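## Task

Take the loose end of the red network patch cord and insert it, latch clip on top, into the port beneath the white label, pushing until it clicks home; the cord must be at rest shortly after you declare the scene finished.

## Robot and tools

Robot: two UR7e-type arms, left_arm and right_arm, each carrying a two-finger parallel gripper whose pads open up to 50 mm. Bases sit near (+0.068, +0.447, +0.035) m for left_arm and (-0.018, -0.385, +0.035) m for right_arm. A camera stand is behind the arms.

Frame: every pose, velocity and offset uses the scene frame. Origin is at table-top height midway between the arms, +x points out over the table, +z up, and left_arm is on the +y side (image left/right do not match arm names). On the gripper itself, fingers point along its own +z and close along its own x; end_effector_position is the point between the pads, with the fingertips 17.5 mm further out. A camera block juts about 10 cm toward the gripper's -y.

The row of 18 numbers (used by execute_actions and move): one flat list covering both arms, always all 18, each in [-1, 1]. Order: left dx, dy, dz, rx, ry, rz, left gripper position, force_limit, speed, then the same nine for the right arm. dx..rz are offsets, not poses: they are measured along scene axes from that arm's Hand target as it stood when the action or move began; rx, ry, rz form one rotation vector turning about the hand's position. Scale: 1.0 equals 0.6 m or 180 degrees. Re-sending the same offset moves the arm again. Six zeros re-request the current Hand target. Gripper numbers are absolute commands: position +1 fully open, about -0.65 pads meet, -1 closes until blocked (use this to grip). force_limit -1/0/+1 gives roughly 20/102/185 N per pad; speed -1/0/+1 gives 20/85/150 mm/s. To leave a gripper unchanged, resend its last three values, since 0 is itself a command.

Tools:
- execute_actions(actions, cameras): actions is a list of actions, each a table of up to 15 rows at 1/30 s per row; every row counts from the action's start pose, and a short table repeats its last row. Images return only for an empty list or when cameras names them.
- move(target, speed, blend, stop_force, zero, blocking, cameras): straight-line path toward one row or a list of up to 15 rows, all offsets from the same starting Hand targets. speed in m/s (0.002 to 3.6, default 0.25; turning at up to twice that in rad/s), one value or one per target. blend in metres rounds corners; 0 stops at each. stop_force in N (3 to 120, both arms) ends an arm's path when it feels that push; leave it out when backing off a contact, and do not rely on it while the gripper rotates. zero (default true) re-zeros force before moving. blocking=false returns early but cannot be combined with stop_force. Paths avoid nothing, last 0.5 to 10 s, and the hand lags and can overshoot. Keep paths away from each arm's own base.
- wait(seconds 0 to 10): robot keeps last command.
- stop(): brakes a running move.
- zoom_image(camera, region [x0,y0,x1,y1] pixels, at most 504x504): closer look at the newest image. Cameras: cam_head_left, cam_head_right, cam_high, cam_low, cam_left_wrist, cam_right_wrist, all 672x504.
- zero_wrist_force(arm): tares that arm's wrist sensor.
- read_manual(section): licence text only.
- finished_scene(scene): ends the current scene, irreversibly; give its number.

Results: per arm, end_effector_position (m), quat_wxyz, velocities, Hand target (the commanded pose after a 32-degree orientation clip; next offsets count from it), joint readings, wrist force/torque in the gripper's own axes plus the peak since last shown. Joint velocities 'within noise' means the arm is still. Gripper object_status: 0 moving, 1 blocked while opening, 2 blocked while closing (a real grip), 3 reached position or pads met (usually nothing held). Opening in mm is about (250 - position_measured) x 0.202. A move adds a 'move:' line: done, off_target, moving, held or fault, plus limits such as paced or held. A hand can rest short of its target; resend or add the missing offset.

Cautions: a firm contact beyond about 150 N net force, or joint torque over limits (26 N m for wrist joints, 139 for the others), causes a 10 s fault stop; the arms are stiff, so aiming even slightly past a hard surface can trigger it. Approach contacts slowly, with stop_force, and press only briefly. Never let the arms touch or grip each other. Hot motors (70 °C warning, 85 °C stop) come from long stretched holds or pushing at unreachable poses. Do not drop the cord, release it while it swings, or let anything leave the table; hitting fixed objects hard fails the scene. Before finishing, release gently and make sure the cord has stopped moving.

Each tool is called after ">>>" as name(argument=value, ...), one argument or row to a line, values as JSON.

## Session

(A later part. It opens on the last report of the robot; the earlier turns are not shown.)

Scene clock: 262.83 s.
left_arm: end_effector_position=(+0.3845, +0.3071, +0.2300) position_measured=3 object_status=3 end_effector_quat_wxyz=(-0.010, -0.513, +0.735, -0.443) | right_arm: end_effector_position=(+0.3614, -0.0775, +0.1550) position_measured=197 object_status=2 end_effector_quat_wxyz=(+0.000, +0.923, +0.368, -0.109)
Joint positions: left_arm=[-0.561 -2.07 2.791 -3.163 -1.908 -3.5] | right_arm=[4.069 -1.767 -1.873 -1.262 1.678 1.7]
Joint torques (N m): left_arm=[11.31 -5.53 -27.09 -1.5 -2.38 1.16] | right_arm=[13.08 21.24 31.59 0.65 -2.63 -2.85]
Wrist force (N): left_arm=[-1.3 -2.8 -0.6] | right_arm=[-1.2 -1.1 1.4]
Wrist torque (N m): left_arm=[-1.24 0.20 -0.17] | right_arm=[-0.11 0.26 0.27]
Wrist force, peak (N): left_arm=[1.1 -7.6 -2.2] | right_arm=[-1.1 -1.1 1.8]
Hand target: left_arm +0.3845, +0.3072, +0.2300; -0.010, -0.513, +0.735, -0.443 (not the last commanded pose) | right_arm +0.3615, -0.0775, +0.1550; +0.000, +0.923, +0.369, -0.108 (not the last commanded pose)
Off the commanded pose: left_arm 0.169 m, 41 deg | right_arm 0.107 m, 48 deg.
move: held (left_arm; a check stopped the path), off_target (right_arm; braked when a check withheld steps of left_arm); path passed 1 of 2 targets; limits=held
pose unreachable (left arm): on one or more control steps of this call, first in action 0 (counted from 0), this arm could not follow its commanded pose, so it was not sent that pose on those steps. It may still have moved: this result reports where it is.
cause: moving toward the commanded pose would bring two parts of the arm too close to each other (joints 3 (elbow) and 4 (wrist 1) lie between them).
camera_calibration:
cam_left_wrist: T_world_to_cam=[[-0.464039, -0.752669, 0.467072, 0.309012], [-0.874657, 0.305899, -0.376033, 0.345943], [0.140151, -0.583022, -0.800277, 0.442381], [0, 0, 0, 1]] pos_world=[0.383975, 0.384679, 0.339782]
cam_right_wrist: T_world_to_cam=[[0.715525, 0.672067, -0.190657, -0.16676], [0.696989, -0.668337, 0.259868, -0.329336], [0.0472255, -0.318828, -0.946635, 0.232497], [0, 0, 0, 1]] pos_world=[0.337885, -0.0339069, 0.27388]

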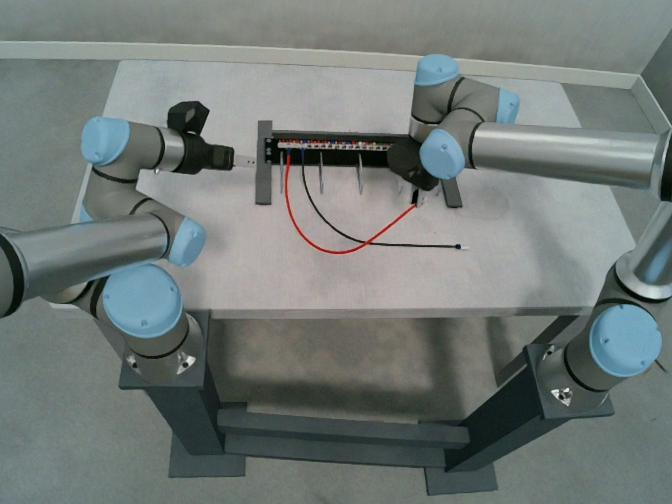

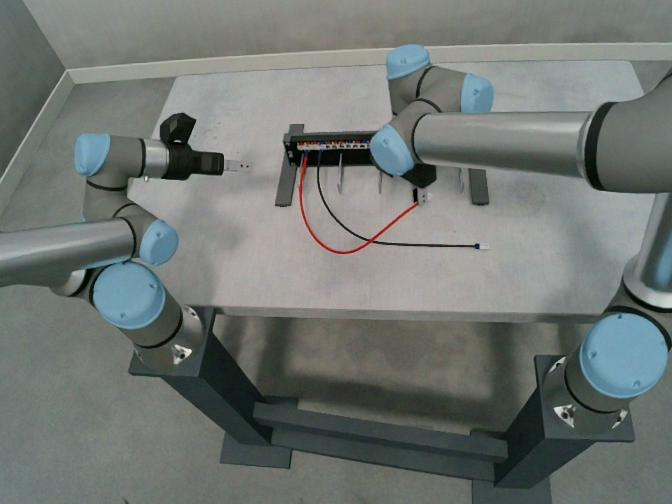

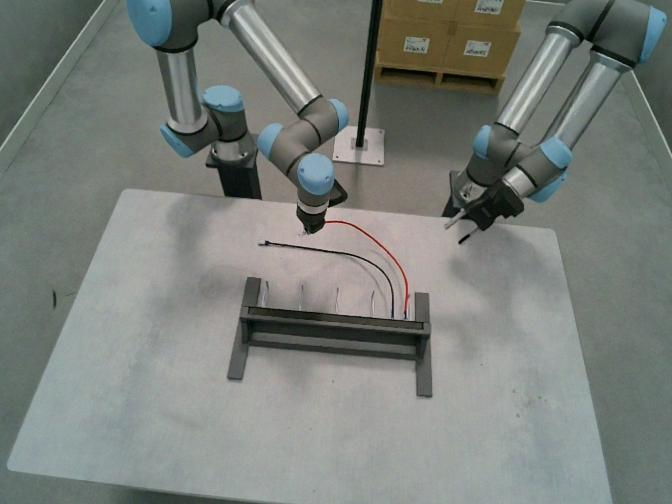

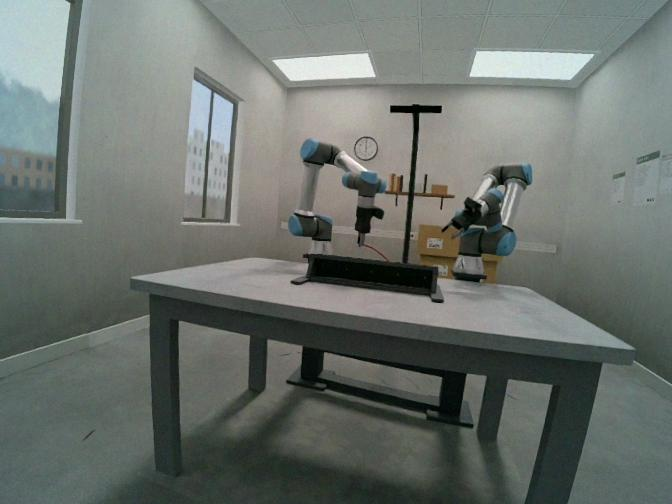

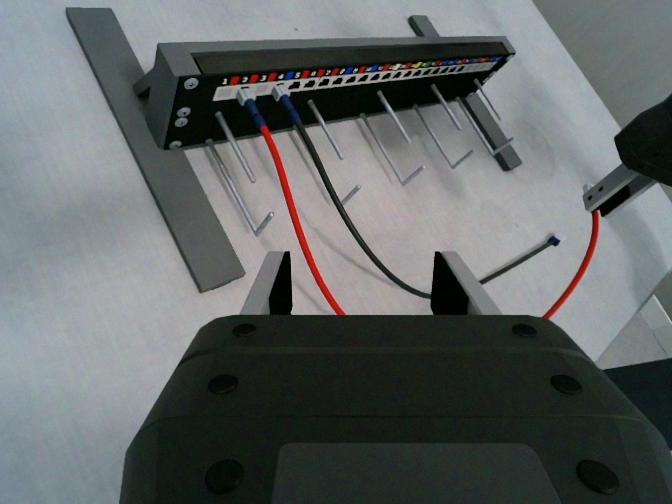

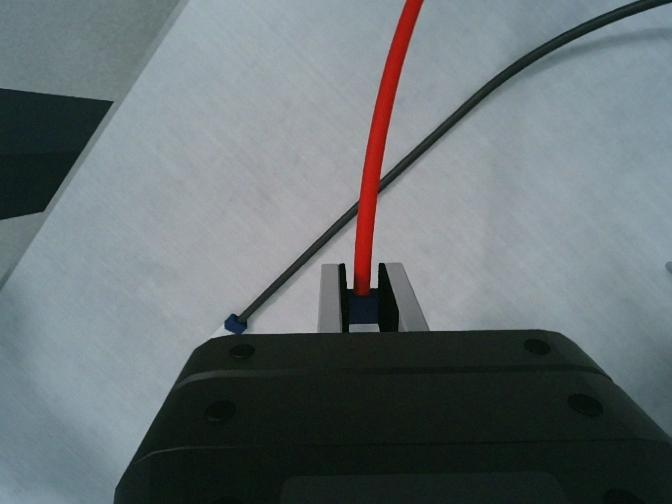

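>>> zoom_image(
  camera="cam_left_wrist",
  region=[330, 30, 510, 120],
)

>>> zoom_image(
  camera="cam_left_wrist",
  region=[200, 50, 380, 170],
)

>>> zoom_image(
  camera="cam_right_wrist",
  region=[290, 220, 430, 340],
)

Scaled by 2.800.

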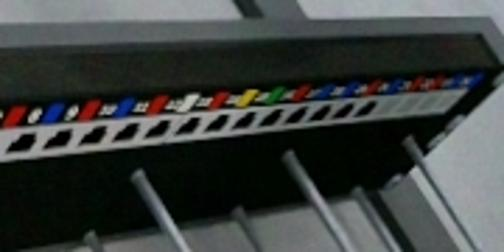

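Scaled by 2.800.

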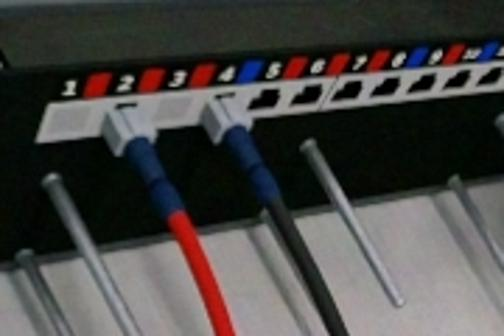

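Scaled by 3.600.

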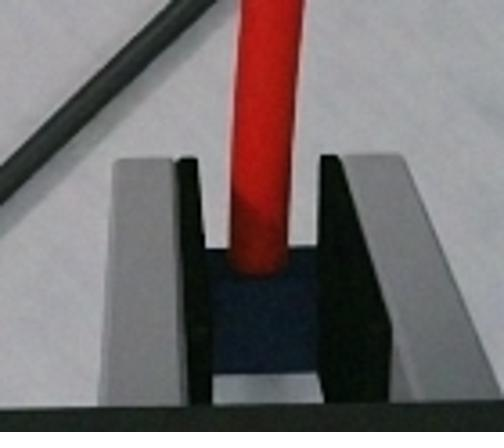

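>>> move(
  target=[0.1953,-0.264,-0.1167,-0.019,-0.2283,-0.1064,1,1,1,0.1642,0.1842,-0.0083,0.0501,-0.0501,0.2569,-1,-0.5,-1],
  speed=0.25,
  cameras=["all"],
)

>>> zoom_image(
  camera="cam_left_wrist",
  region=[240, 160, 440, 310],
)

Scene clock: 319.77 s.
left_arm: end_effector_position=(+0.5017, +0.1488, +0.1600) position_measured=3 object_status=3 end_effector_quat_wxyz=(+0.161, -0.199, +0.752, -0.607) | right_arm: end_effector_position=(+0.4599, +0.0330, +0.1500) position_measured=197 object_status=2 end_effector_quat_wxyz=(+0.000, +0.708, +0.707, +0.000)
Joint positions: left_arm=[-0.688 -0.824 2.453 -4.543 -1.935 -3.058] | right_arm=[4.1 -1.985 -1.624 -1.104 1.571 0.931]
Joint torques (N m): left_arm=[13.1 -26.4 -7.67 -4.72 -2.18 0.97] | right_arm=[-11.07 31.55 31.88 4.74 2.56 -2.54]
Wrist force (N): left_arm=[-2.1 -4.0 -0.7] | right_arm=[-1.7 -1.2 1.6]
Wrist torque (N m): left_arm=[-1.50 0.59 -0.02] | right_arm=[-0.22 0.31 0.26]
Wrist force, peak (N): left_arm=[-2.2 -4.2 -0.2] | right_arm=[-1.6 -1.5 1.7]
Hand target: left_arm +0.5017, +0.1488, +0.1600; +0.161, -0.198, +0.752, -0.607 | right_arm +0.4600, +0.0331, +0.1500; +0.000, +0.707, +0.707, +0.000
Off the commanded pose: left_arm 0.000 m, 0 deg | right_arm 0.000 m, 0 deg.
move: done
camera_calibration:
cam_left_wrist: T_world_to_cam=[[-0.863925, -0.503607, 0.00384349, 0.514595], [-0.278418, 0.471232, -0.836913, 0.220558], [0.419664, -0.7241, -0.547322, 0.117912], [0, 0, 0, 1]] pos_world=[0.456495, 0.240599, 0.247146]
cam_right_wrist: T_world_to_cam=[[0.0134563, 0.999858, 0.0101748, -0.0304545], [0.94043, -0.0161124, 0.339606, -0.468297], [0.339722, 0.0049988, -0.940513, 0.112244], [0, 0, 0, 1]] pos_world=[0.402679, 0.0223437, 0.264913]

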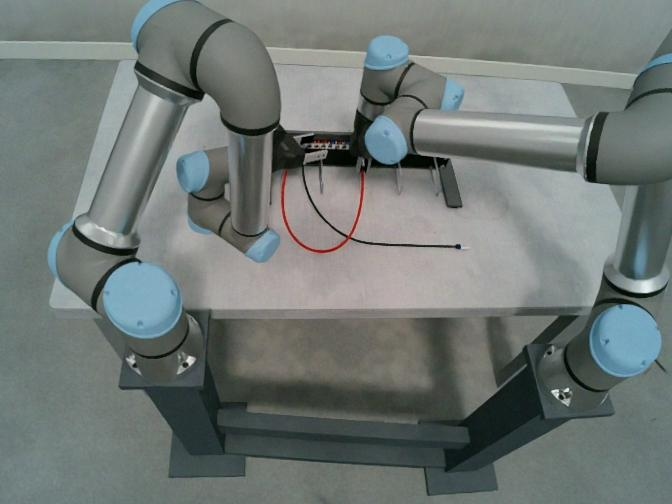

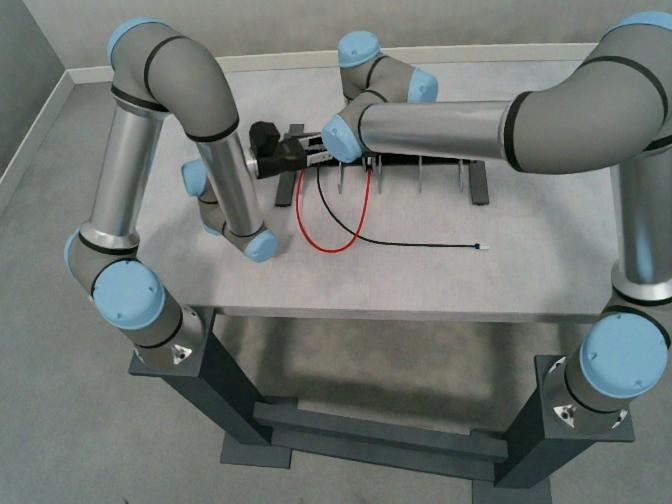

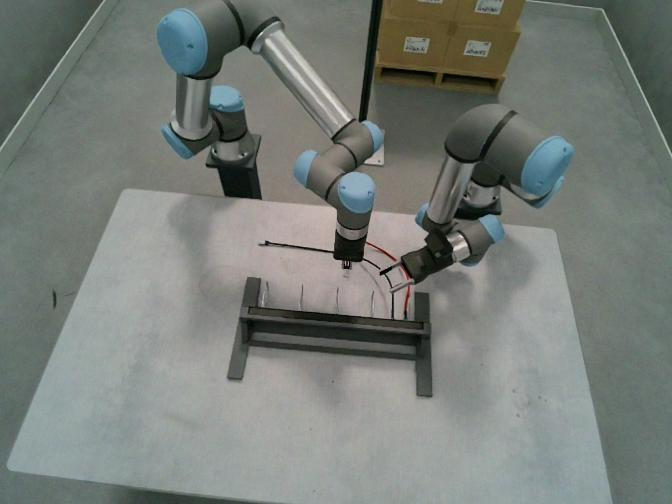

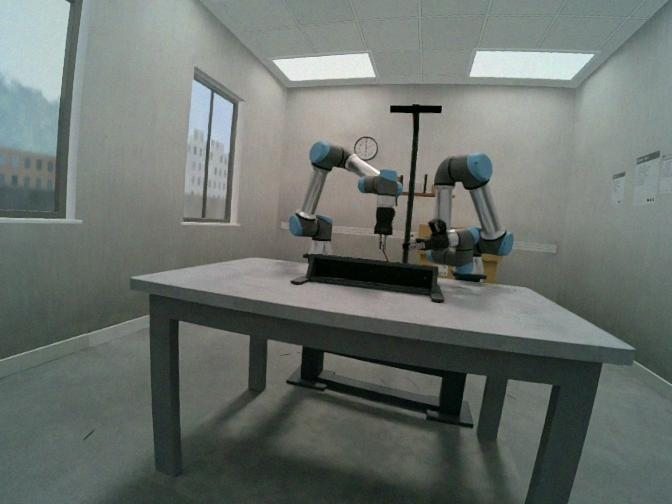

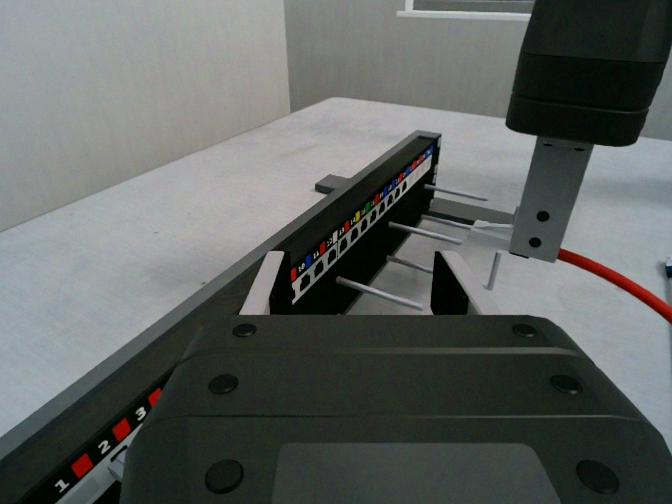

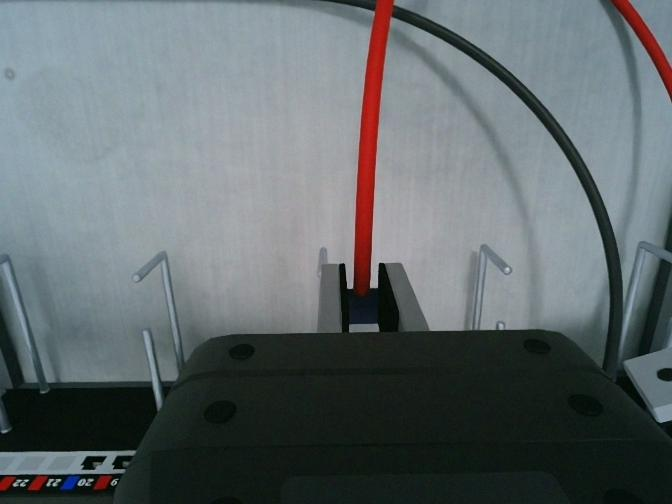

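Scaled by 2.520.

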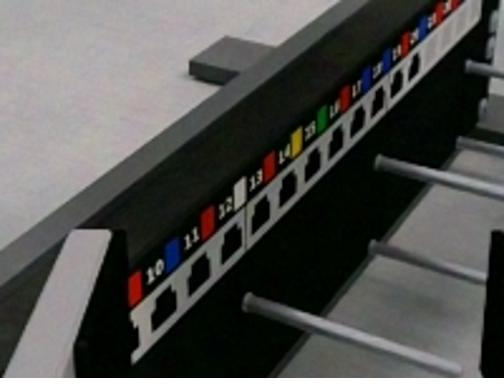

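>>> zoom_image(
  camera="cam_left_wrist",
  region=[430, 170, 630, 320],
)

Scaled by 2.520.

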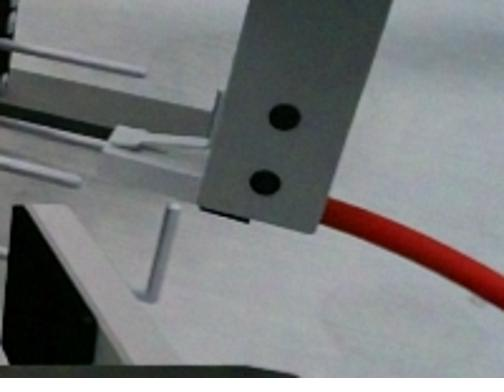

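>>> move(
  target=[0,0,0,0,0,0,1,1,1,0.13,-0.0015,-0.0742,0,0,0.0083,-1,-0.5,-1],
  speed=0.12,
  cameras=["cam_left_wrist","cam_right_wrist"],
)

>>> zoom_image(
  camera="cam_left_wrist",
  region=[300, 190, 440, 300],
)

Scene clock: 358.20 s.
left_arm: end_effector_position=(+0.5017, +0.1488, +0.1600) position_measured=3 object_status=3 end_effector_quat_wxyz=(+0.161, -0.198, +0.752, -0.607) | right_arm: end_effector_position=(+0.5379, +0.0321, +0.1055) position_measured=197 object_status=2 end_effector_quat_wxyz=(+0.000, +0.698, +0.716, +0.000)
Joint positions: left_arm=[-0.688 -0.824 2.453 -4.543 -1.936 -3.058] | right_arm=[4.007 -2.162 -1.472 -1.079 1.571 0.811]
Joint torques (N m): left_arm=[11.91 -26.11 -7.55 -4.96 -2.22 0.93] | right_arm=[-10.24 37.83 28.43 1.07 2.72 -2.62]
Wrist force (N): left_arm=[-2.0 -4.0 -0.7] | right_arm=[-2.0 -1.1 1.5]
Wrist torque (N m): left_arm=[-1.49 0.58 -0.03] | right_arm=[-0.19 0.39 0.24]
Wrist force, peak (N): left_arm=[-2.0 -4.2 -0.7] | right_arm=[-1.4 -2.5 1.0]
Hand target: left_arm +0.5017, +0.1488, +0.1600; +0.161, -0.198, +0.752, -0.607 | right_arm +0.5380, +0.0322, +0.1055; +0.000, +0.698, +0.716, +0.000
Off the commanded pose: left_arm 0.000 m, 0 deg | right_arm 0.000 m, 0 deg.
move: done
camera_calibration:
cam_left_wrist: T_world_to_cam=[[-0.86398, -0.503512, 0.00376802, 0.514565], [-0.278257, 0.4712, -0.836985, 0.220557], [0.419657, -0.724187, -0.547213, 0.117837], [0, 0, 0, 1]] pos_world=[0.456495, 0.2405, 0.247146]
cam_right_wrist: T_world_to_cam=[[-0.0127636, 0.999866, 0.0102729, -0.0160851], [0.940519, 0.0085165, 0.339633, -0.527355], [0.3395, 0.0139968, -0.940502, 0.0437432], [0, 0, 0, 1]] pos_world=[0.480931, 0.0199619, 0.220413]
Images, in order (width x height): cam_left_wrist 672x504, cam_right_wrist 672x504.

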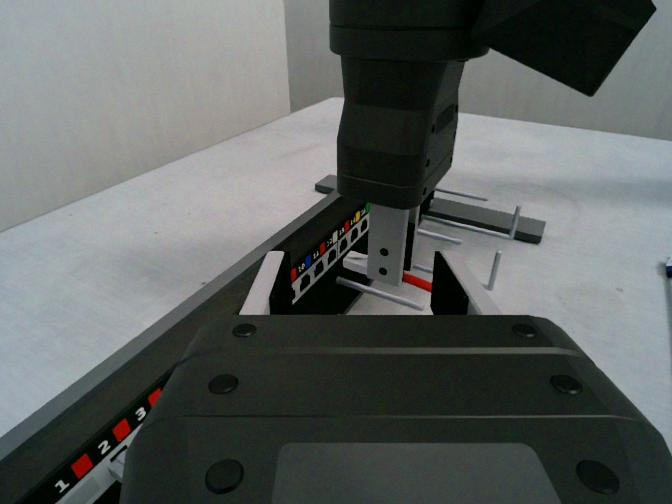

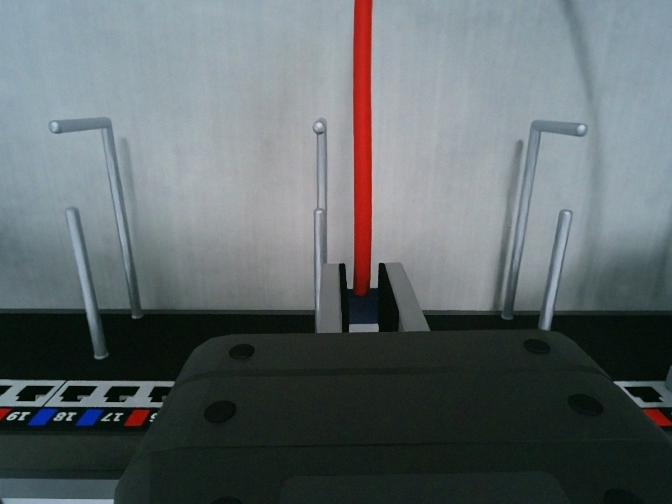

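Scaled by 3.600.

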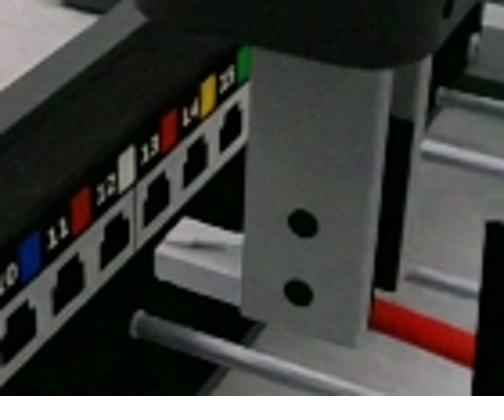

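>>> zoom_image(
  camera="cam_left_wrist",
  region=[318, 235, 378, 285],
)

>>> zoom_image(
  camera="cam_right_wrist",
  region=[0, 360, 190, 440],
)

>>> zoom_image(
  camera="cam_right_wrist",
  region=[572, 350, 672, 450],
)

Scaled by 8.400.

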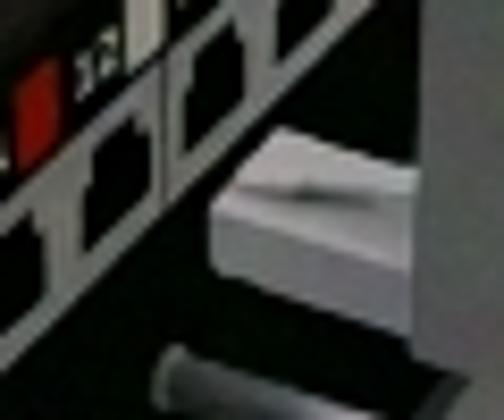

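Scaled by 2.653.

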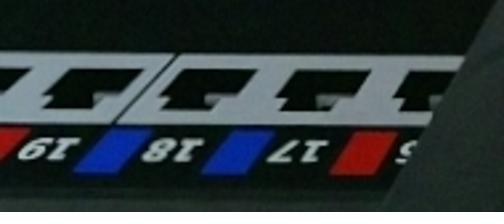

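Scaled by 5.040.

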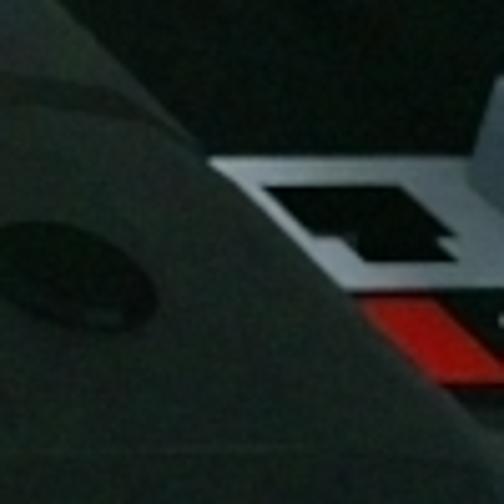

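>>> move(
  target=[
    [0,0,0,0,0,0,1,1,1,0,0,-0.00333,0,0,0,-1,-0.5,-1],
    [0,0,0,0,0,0,1,1,1,0.0133,0.00035,-0.00333,0,0,0,-1,-0.5,-1],
  ],
  speed=0.05,
  cameras=["cam_left_wrist","cam_right_wrist"],
  stop_force=8,
)

>>> zoom_image(
  camera="cam_left_wrist",
  region=[308, 230, 378, 300],
)

>>> zoom_image(
  camera="cam_right_wrist",
  region=[0, 360, 190, 440],
)

>>> zoom_image(
  camera="cam_right_wrist",
  region=[572, 350, 672, 450],
)

>>> zoom_image(
  camera="cam_right_wrist",
  region=[290, 220, 430, 340],
)

Scene clock: 408.80 s.
left_arm: end_effector_position=(+0.5017, +0.1488, +0.1600) position_measured=3 object_status=3 end_effector_quat_wxyz=(+0.161, -0.198, +0.752, -0.607) | right_arm: end_effector_position=(+0.5460, +0.0324, +0.1035) position_measured=197 object_status=2 end_effector_quat_wxyz=(+0.000, +0.698, +0.716, +0.000)
Joint positions: left_arm=[-0.688 -0.824 2.453 -4.543 -1.936 -3.058] | right_arm=[3.998 -2.178 -1.45 -1.085 1.571 0.803]
Joint torques (N m): left_arm=[11.98 -26.84 -8.38 -4.89 -2.12 0.92] | right_arm=[-9.94 37.93 31.25 1.09 0.92 -2.85]
Wrist force (N): left_arm=[-2.0 -4.1 -0.4] | right_arm=[-1.6 -0.9 1.5]
Wrist torque (N m): left_arm=[-1.51 0.57 -0.03] | right_arm=[-0.16 0.32 0.24]
Wrist force, peak (N): left_arm=[-2.2 -4.1 -0.7] | right_arm=[-1.9 -1.3 1.7]
Hand target: left_arm +0.5017, +0.1488, +0.1600; +0.161, -0.198, +0.752, -0.607 | right_arm +0.5460, +0.0324, +0.1035; +0.000, +0.698, +0.716, +0.000
Off the commanded pose: left_arm 0.000 m, 0 deg | right_arm 0.000 m, 0 deg.
move: done
camera_calibration:
cam_left_wrist: T_world_to_cam=[[-0.86398, -0.503512, 0.00376802, 0.514565], [-0.278257, 0.4712, -0.836985, 0.220557], [0.419657, -0.724187, -0.547213, 0.117837], [0, 0, 0, 1]] pos_world=[0.456495, 0.2405, 0.247146]
cam_right_wrist: T_world_to_cam=[[-0.0127636, 0.999866, 0.0102729, -0.0161612], [0.940519, 0.0085165, 0.339633, -0.534295], [0.3395, 0.0139968, -0.940502, 0.0391095], [0, 0, 0, 1]] pos_world=[0.489031, 0.0201619, 0.218413]
Images, in order (width x height): cam_left_wrist 672x504, cam_right_wrist 672x504.

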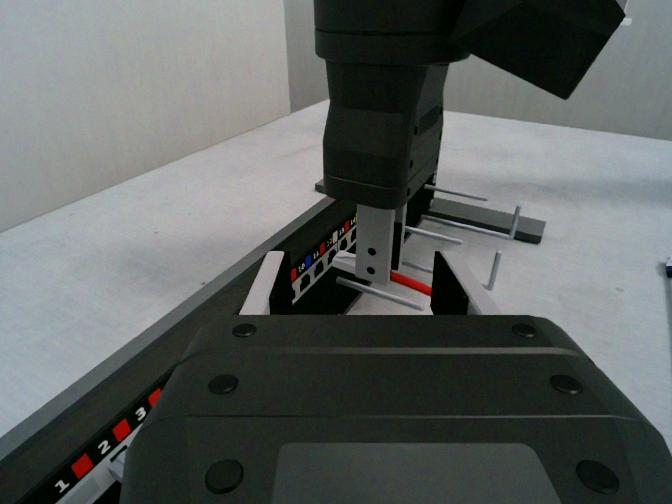

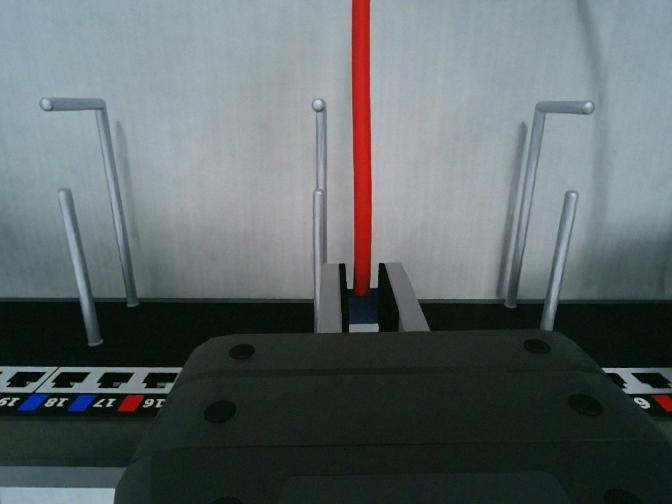

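Scaled by 7.200.

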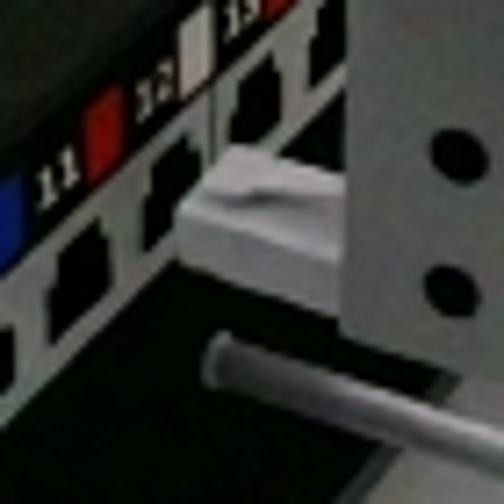

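Scaled by 2.653.

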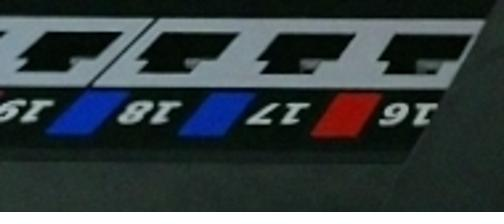

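Scaled by 5.040.

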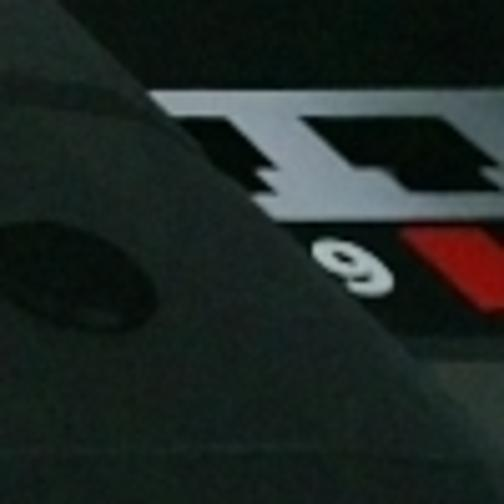

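Scaled by 3.600.

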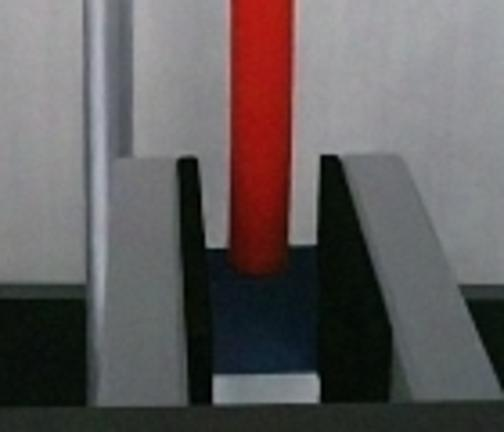

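>>> move(
  target=[0,0,0,0,0,0,1,1,1,-0.0002,-0.0137,-0.0103,0,0,0,-1,-0.5,-1],
  speed=0.04,
  cameras=["cam_left_wrist","cam_right_wrist"],
  stop_force=8,
)

>>> zoom_image(
  camera="cam_left_wrist",
  region=[308, 230, 378, 300],
)

>>> zoom_image(
  camera="cam_right_wrist",
  region=[0, 350, 190, 430],
)

>>> zoom_image(
  camera="cam_right_wrist",
  region=[552, 340, 672, 440],
)

Scene clock: 473.83 s.
left_arm: end_effector_position=(+0.5017, +0.1488, +0.1600) position_measured=3 object_status=3 end_effector_quat_wxyz=(+0.161, -0.198, +0.752, -0.607) | right_arm: end_effector_position=(+0.5458, +0.0242, +0.0973) position_measured=197 object_status=2 end_effector_quat_wxyz=(+0.000, +0.698, +0.716, +0.000)
Joint positions: left_arm=[-0.688 -0.824 2.453 -4.543 -1.936 -3.058] | right_arm=[3.99 -2.175 -1.474 -1.064 1.571 0.795]
Joint torques (N m): left_arm=[11.68 -27.34 -7.02 -4.7 -1.96 0.68] | right_arm=[-11.32 52 16.65 4.39 -2.71 -2.82]
Wrist force (N): left_arm=[-1.9 -3.9 -0.3] | right_arm=[-1.6 -1.1 1.4]
Wrist torque (N m): left_arm=[-1.49 0.57 -0.03] | right_arm=[-0.19 0.32 0.23]
Wrist force, peak (N): left_arm=[-2.1 -4.2 -0.5] | right_arm=[-1.9 -1.2 1.4]
Hand target: left_arm +0.5017, +0.1488, +0.1600; +0.161, -0.198, +0.752, -0.607 | right_arm +0.5458, +0.0242, +0.0973; +0.000, +0.698, +0.716, +0.000
Off the commanded pose: left_arm 0.000 m, 0 deg | right_arm 0.000 m, 0 deg.
move: done
camera_calibration:
cam_left_wrist: T_world_to_cam=[[-0.86398, -0.503512, 0.00376802, 0.514565], [-0.278257, 0.4712, -0.836985, 0.220557], [0.419657, -0.724187, -0.547213, 0.117837], [0, 0, 0, 1]] pos_world=[0.456495, 0.2405, 0.247146]
cam_right_wrist: T_world_to_cam=[[-0.0127636, 0.999866, 0.0102729, -0.00789985], [0.940519, 0.0085165, 0.339633, -0.532026], [0.3395, 0.0139968, -0.940502, 0.0334271], [0, 0, 0, 1]] pos_world=[0.488931, 0.0119619, 0.212213]
Images, in order (width x height): cam_left_wrist 672x504, cam_right_wrist 672x504.

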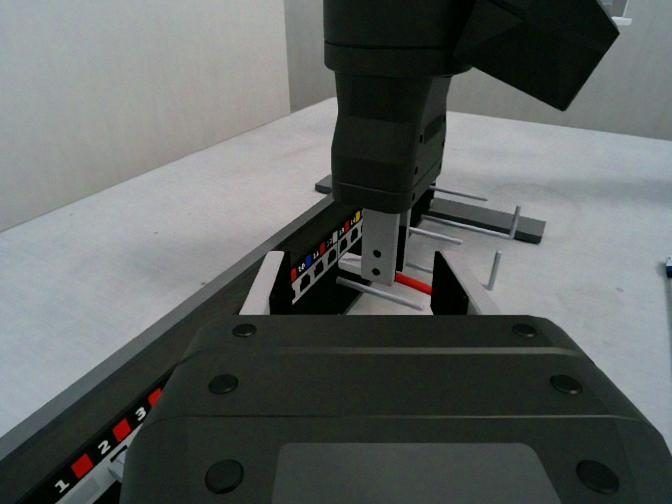

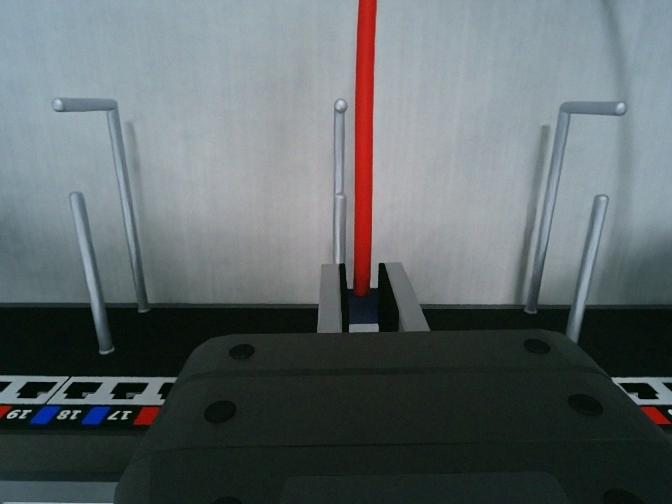

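Scaled by 7.200.

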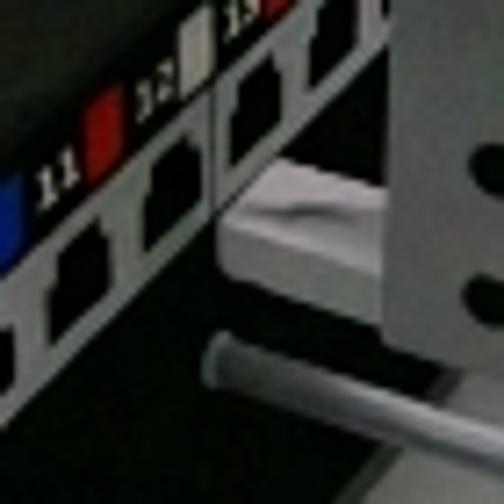

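Scaled by 2.653.

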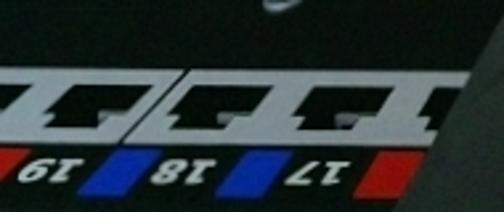

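Scaled by 4.200.

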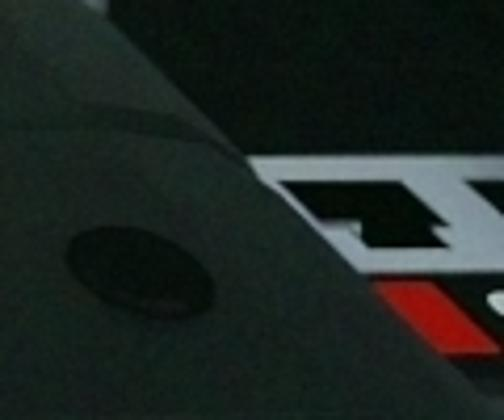

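>>> move(
  target=[0,0,0,0,0,0,1,1,1,0.0195,0.0005,0,0,0,0,-1,-0.5,-1],
  speed=0.02,
  cameras=["cam_left_wrist","cam_right_wrist"],
  stop_force=6,
)

>>> zoom_image(
  camera="cam_left_wrist",
  region=[308, 230, 378, 300],
)

>>> zoom_image(
  camera="cam_right_wrist",
  region=[290, 220, 430, 340],
)

Scene clock: 488.47 s.
left_arm: end_effector_position=(+0.5017, +0.1488, +0.1600) position_measured=3 object_status=3 end_effector_quat_wxyz=(+0.161, -0.198, +0.752, -0.607) | right_arm: end_effector_position=(+0.5540, +0.0243, +0.0973) position_measured=197 object_status=2 end_effector_quat_wxyz=(+0.000, +0.698, +0.716, +0.000)
Joint positions: left_arm=[-0.688 -0.824 2.453 -4.543 -1.936 -3.058] | right_arm=[3.982 -2.189 -1.45 -1.074 1.571 0.786]
Joint torques (N m): left_arm=[11.65 -26.07 -7.92 -4.82 -2.13 0.72] | right_arm=[12.18 51.83 16.69 4.99 -2.91 2.19]
Wrist force (N): left_arm=[-1.8 -4.2 -0.5] | right_arm=[-1.2 -3.7 0.6]
Wrist torque (N m): left_arm=[-1.53 0.55 -0.03] | right_arm=[-0.19 0.37 0.16]
Wrist force, peak (N): left_arm=[-1.9 -4.2 -0.6] | right_arm=[1.0 -20.6 -0.8]
Hand target: left_arm +0.5017, +0.1488, +0.1600; +0.161, -0.198, +0.752, -0.607 | right_arm +0.5540, +0.0243, +0.0973; +0.000, +0.698, +0.716, +0.000 (not the last commanded pose)
Off the commanded pose: left_arm 0.000 m, 0 deg | right_arm 0.004 m, 0 deg.
move: contact (right_arm)
camera_calibration:
cam_left_wrist: T_world_to_cam=[[-0.86398, -0.503512, 0.00376802, 0.514565], [-0.278257, 0.4712, -0.836985, 0.220557], [0.419657, -0.724187, -0.547213, 0.117837], [0, 0, 0, 1]] pos_world=[0.456495, 0.2405, 0.247146]
cam_right_wrist: T_world_to_cam=[[-0.0127642, 0.999866, 0.0102715, -0.00799456], [0.940487, 0.00851625, 0.339722, -0.539743], [0.339589, 0.0139964, -0.94047, 0.0305899], [0, 0, 0, 1]] pos_world=[0.497131, 0.0121619, 0.212214]
Images, in order (width x height): cam_left_wrist 672x504, cam_right_wrist 672x504.

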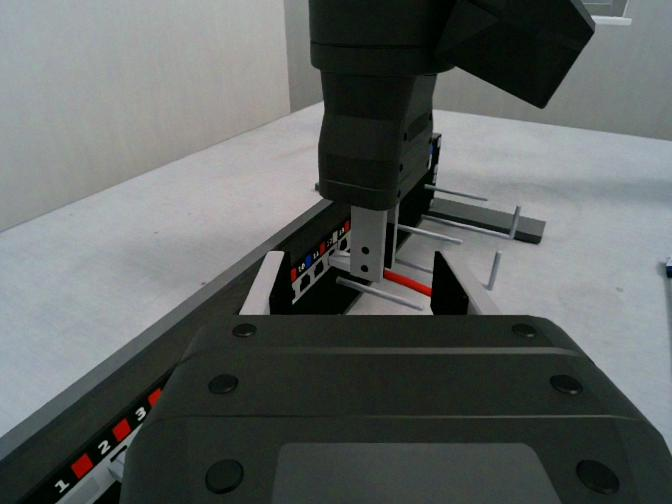

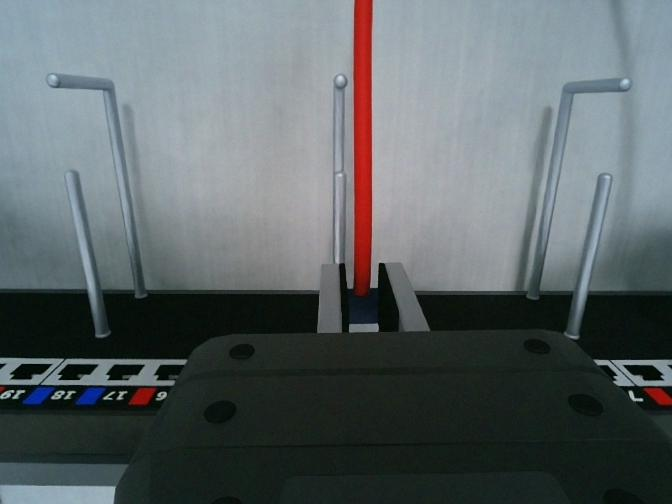

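Scaled by 7.200.

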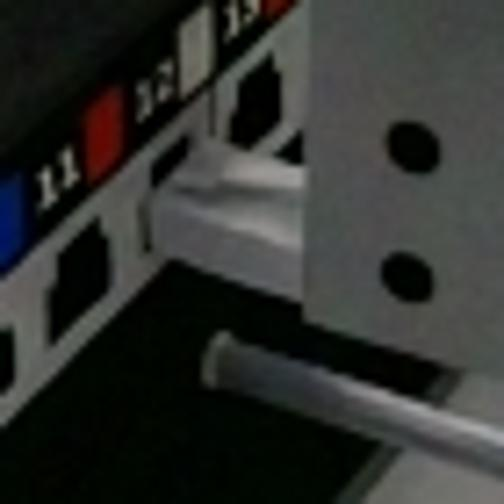

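Scaled by 3.600.

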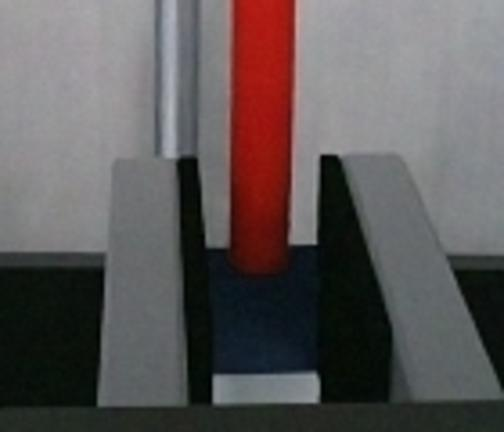

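>>> zoom_image(
  camera="cam_left_wrist",
  region=[318, 242, 354, 272],
)

>>> zoom_image(
  camera="cam_right_wrist",
  region=[10, 350, 110, 410],
)

>>> zoom_image(
  camera="cam_right_wrist",
  region=[90, 350, 190, 410],
)

>>> zoom_image(
  camera="cam_right_wrist",
  region=[572, 350, 672, 410],
)

Scaled by 14.000.

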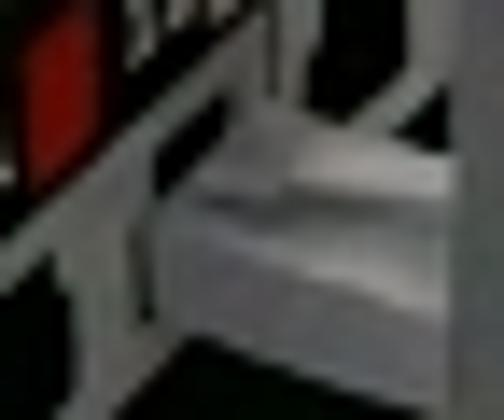

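Scaled by 5.040.

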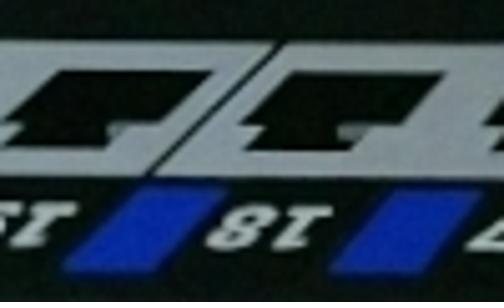

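Scaled by 5.040.

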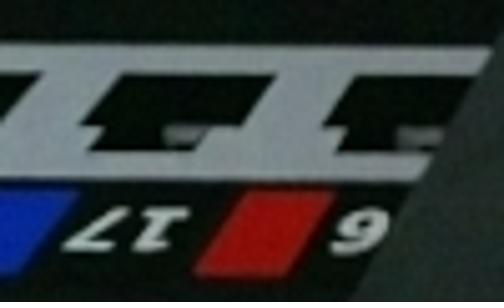

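Scaled by 5.040.

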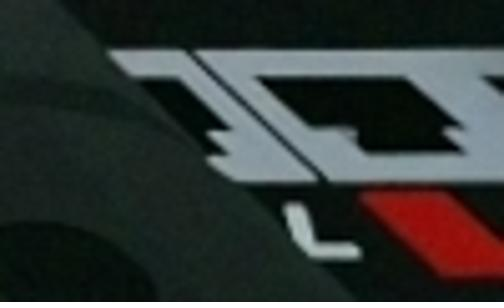

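>>> move(
  target=[
    [0,0,0,0,0,0,1,1,1,-0.0025,0,0,0,0,0,-1,-0.5,-1],
    [0,0,0,0,0,0,1,1,1,-0.0025,0.0008,0.0025,0,0,0,-1,-0.5,-1],
    [0,0,0,0,0,0,1,1,1,0.0083,0.0010,0.0025,0,0,0,-1,-0.5,-1],
  ],
  speed=[0.02,0.02,0.01],
  cameras=["cam_left_wrist","cam_right_wrist"],
  stop_force=5,
)

>>> zoom_image(
  camera="cam_left_wrist",
  region=[318, 242, 354, 272],
)

Scene clock: 532.87 s.
left_arm: end_effector_position=(+0.5017, +0.1488, +0.1600) position_measured=3 object_status=3 end_effector_quat_wxyz=(+0.161, -0.198, +0.752, -0.607) | right_arm: end_effector_position=(+0.5543, +0.0250, +0.0988) position_measured=197 object_status=2 end_effector_quat_wxyz=(+0.000, +0.698, +0.716, +0.000)
Joint positions: left_arm=[-0.688 -0.824 2.453 -4.543 -1.936 -3.058] | right_arm=[3.982 -2.188 -1.446 -1.078 1.571 0.787]
Joint torques (N m): left_arm=[11.84 -26.91 -6.93 -4.58 -2.1 0.59] | right_arm=[11.82 52.91 19.83 5.85 -2.91 2.23]
Wrist force (N): left_arm=[-1.9 -3.7 -0.4] | right_arm=[-2.1 -8.1 1.0]
Wrist torque (N m): left_arm=[-1.45 0.57 -0.03] | right_arm=[-0.22 0.32 0.23]
Wrist force, peak (N): left_arm=[-2.1 -4.2 -0.4] | right_arm=[-0.4 -15.1 0.7]
Hand target: left_arm +0.5017, +0.1488, +0.1600; +0.161, -0.198, +0.752, -0.607 | right_arm +0.5543, +0.0250, +0.0988; +0.000, +0.698, +0.716, +0.000 (not the last commanded pose)
Off the commanded pose: left_arm 0.000 m, 0 deg | right_arm 0.005 m, 0 deg.
move: contact (right_arm); path passed 2 of 3 targets
camera_calibration:
cam_left_wrist: T_world_to_cam=[[-0.86398, -0.503512, 0.00376802, 0.514565], [-0.278257, 0.4712, -0.836985, 0.220557], [0.419657, -0.724187, -0.547213, 0.117837], [0, 0, 0, 1]] pos_world=[0.456495, 0.2405, 0.247146]
cam_right_wrist: T_world_to_cam=[[-0.0127974, 0.999864, 0.0103646, -0.00861088], [0.940455, 0.00851455, 0.339812, -0.540449], [0.339677, 0.0140961, -0.940436, 0.0318722], [0, 0, 0, 1]] pos_world=[0.497331, 0.0127621, 0.213714]
Images, in order (width x height): cam_left_wrist 672x504, cam_right_wrist 672x504.

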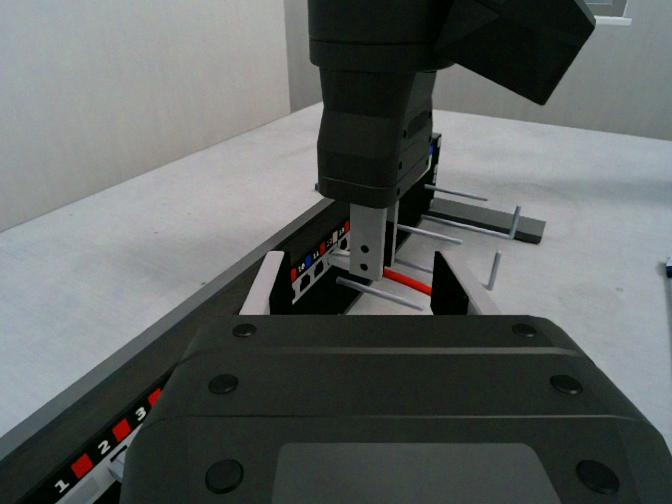

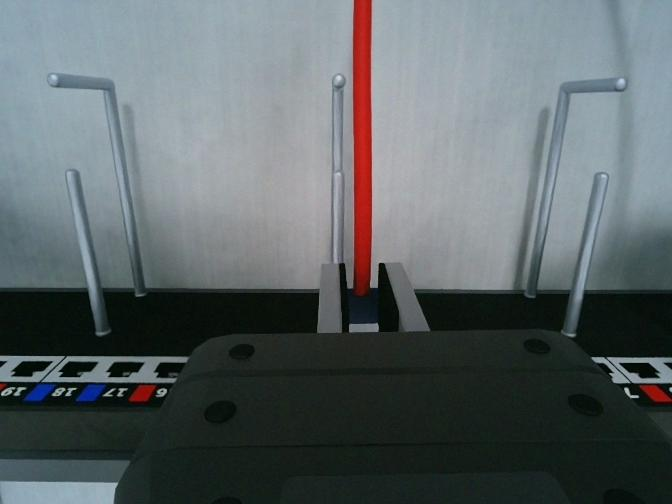

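Scaled by 14.000.

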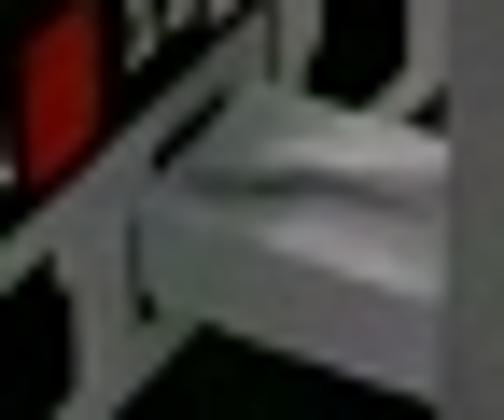

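>>> move(
  target=[0.028,-0.048,-0.0365,0,0,0,0.537,1,-0.5,-0.005,0,0,0,0,0,-1,-0.5,-1],
  speed=0.05,
  cameras=["cam_left_wrist"],
)

>>> zoom_image(
  camera="cam_left_wrist",
  region=[300, 225, 384, 295],
)

>>> zoom_image(
  camera="cam_left_wrist",
  region=[318, 235, 354, 271],
)

Scene clock: 573.90 s.
left_arm: end_effector_position=(+0.5185, +0.1201, +0.1382) position_measured=72 object_status=3 end_effector_quat_wxyz=(+0.161, -0.198, +0.752, -0.607) | right_arm: end_effector_position=(+0.5513, +0.0250, +0.0988) position_measured=197 object_status=2 end_effector_quat_wxyz=(+0.000, +0.698, +0.716, +0.000)
Joint positions: left_arm=[-0.725 -0.752 2.368 -4.534 -1.899 -3.067] | right_arm=[3.985 -2.183 -1.455 -1.075 1.571 0.79]
Joint torques (N m): left_arm=[-13.18 -29.24 -9.15 -1.07 1.62 -1.67] | right_arm=[14.22 51.68 17.79 4.56 -2.58 2.43]
Wrist force (N): left_arm=[-1.8 -4.1 -0.2] | right_arm=[-1.2 -1.0 0.9]
Wrist torque (N m): left_arm=[-1.52 0.57 0.15] | right_arm=[-0.18 0.25 0.05]
Wrist force, peak (N): left_arm=[-2.1 -4.4 0.0] | right_arm=[-2.2 -8.1 1.0]
Hand target: left_arm +0.5185, +0.1200, +0.1381; +0.161, -0.198, +0.752, -0.607 | right_arm +0.5513, +0.0250, +0.0988; +0.000, +0.698, +0.716, +0.000
Off the commanded pose: left_arm 0.000 m, 0 deg | right_arm 0.000 m, 0 deg.
move: done
camera_calibration:
cam_left_wrist: T_world_to_cam=[[-0.86398, -0.503512, 0.00376802, 0.514712], [-0.278257, 0.4712, -0.836985, 0.220425], [0.419657, -0.724187, -0.547213, 0.0780187], [0, 0, 0, 1]] pos_world=[0.473295, 0.2118, 0.225246]
Images, in order (width x height): cam_left_wrist 672x504.

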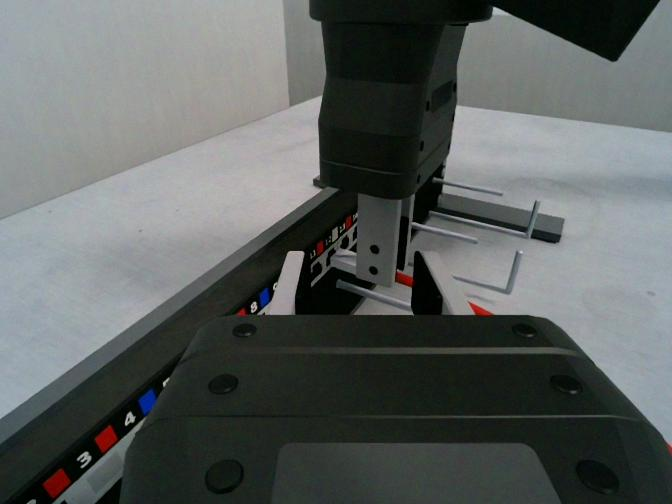

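Scaled by 6.000.

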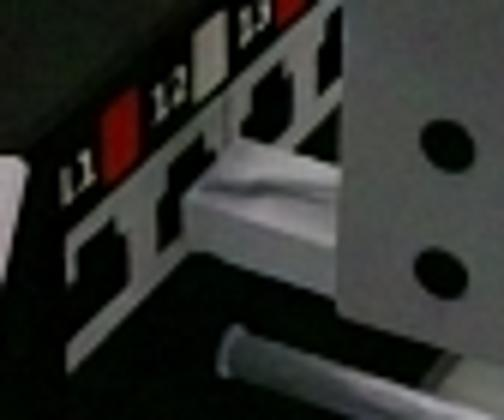

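Scaled by 14.000.

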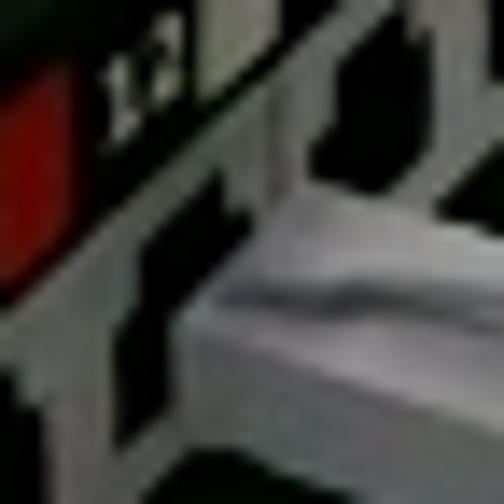

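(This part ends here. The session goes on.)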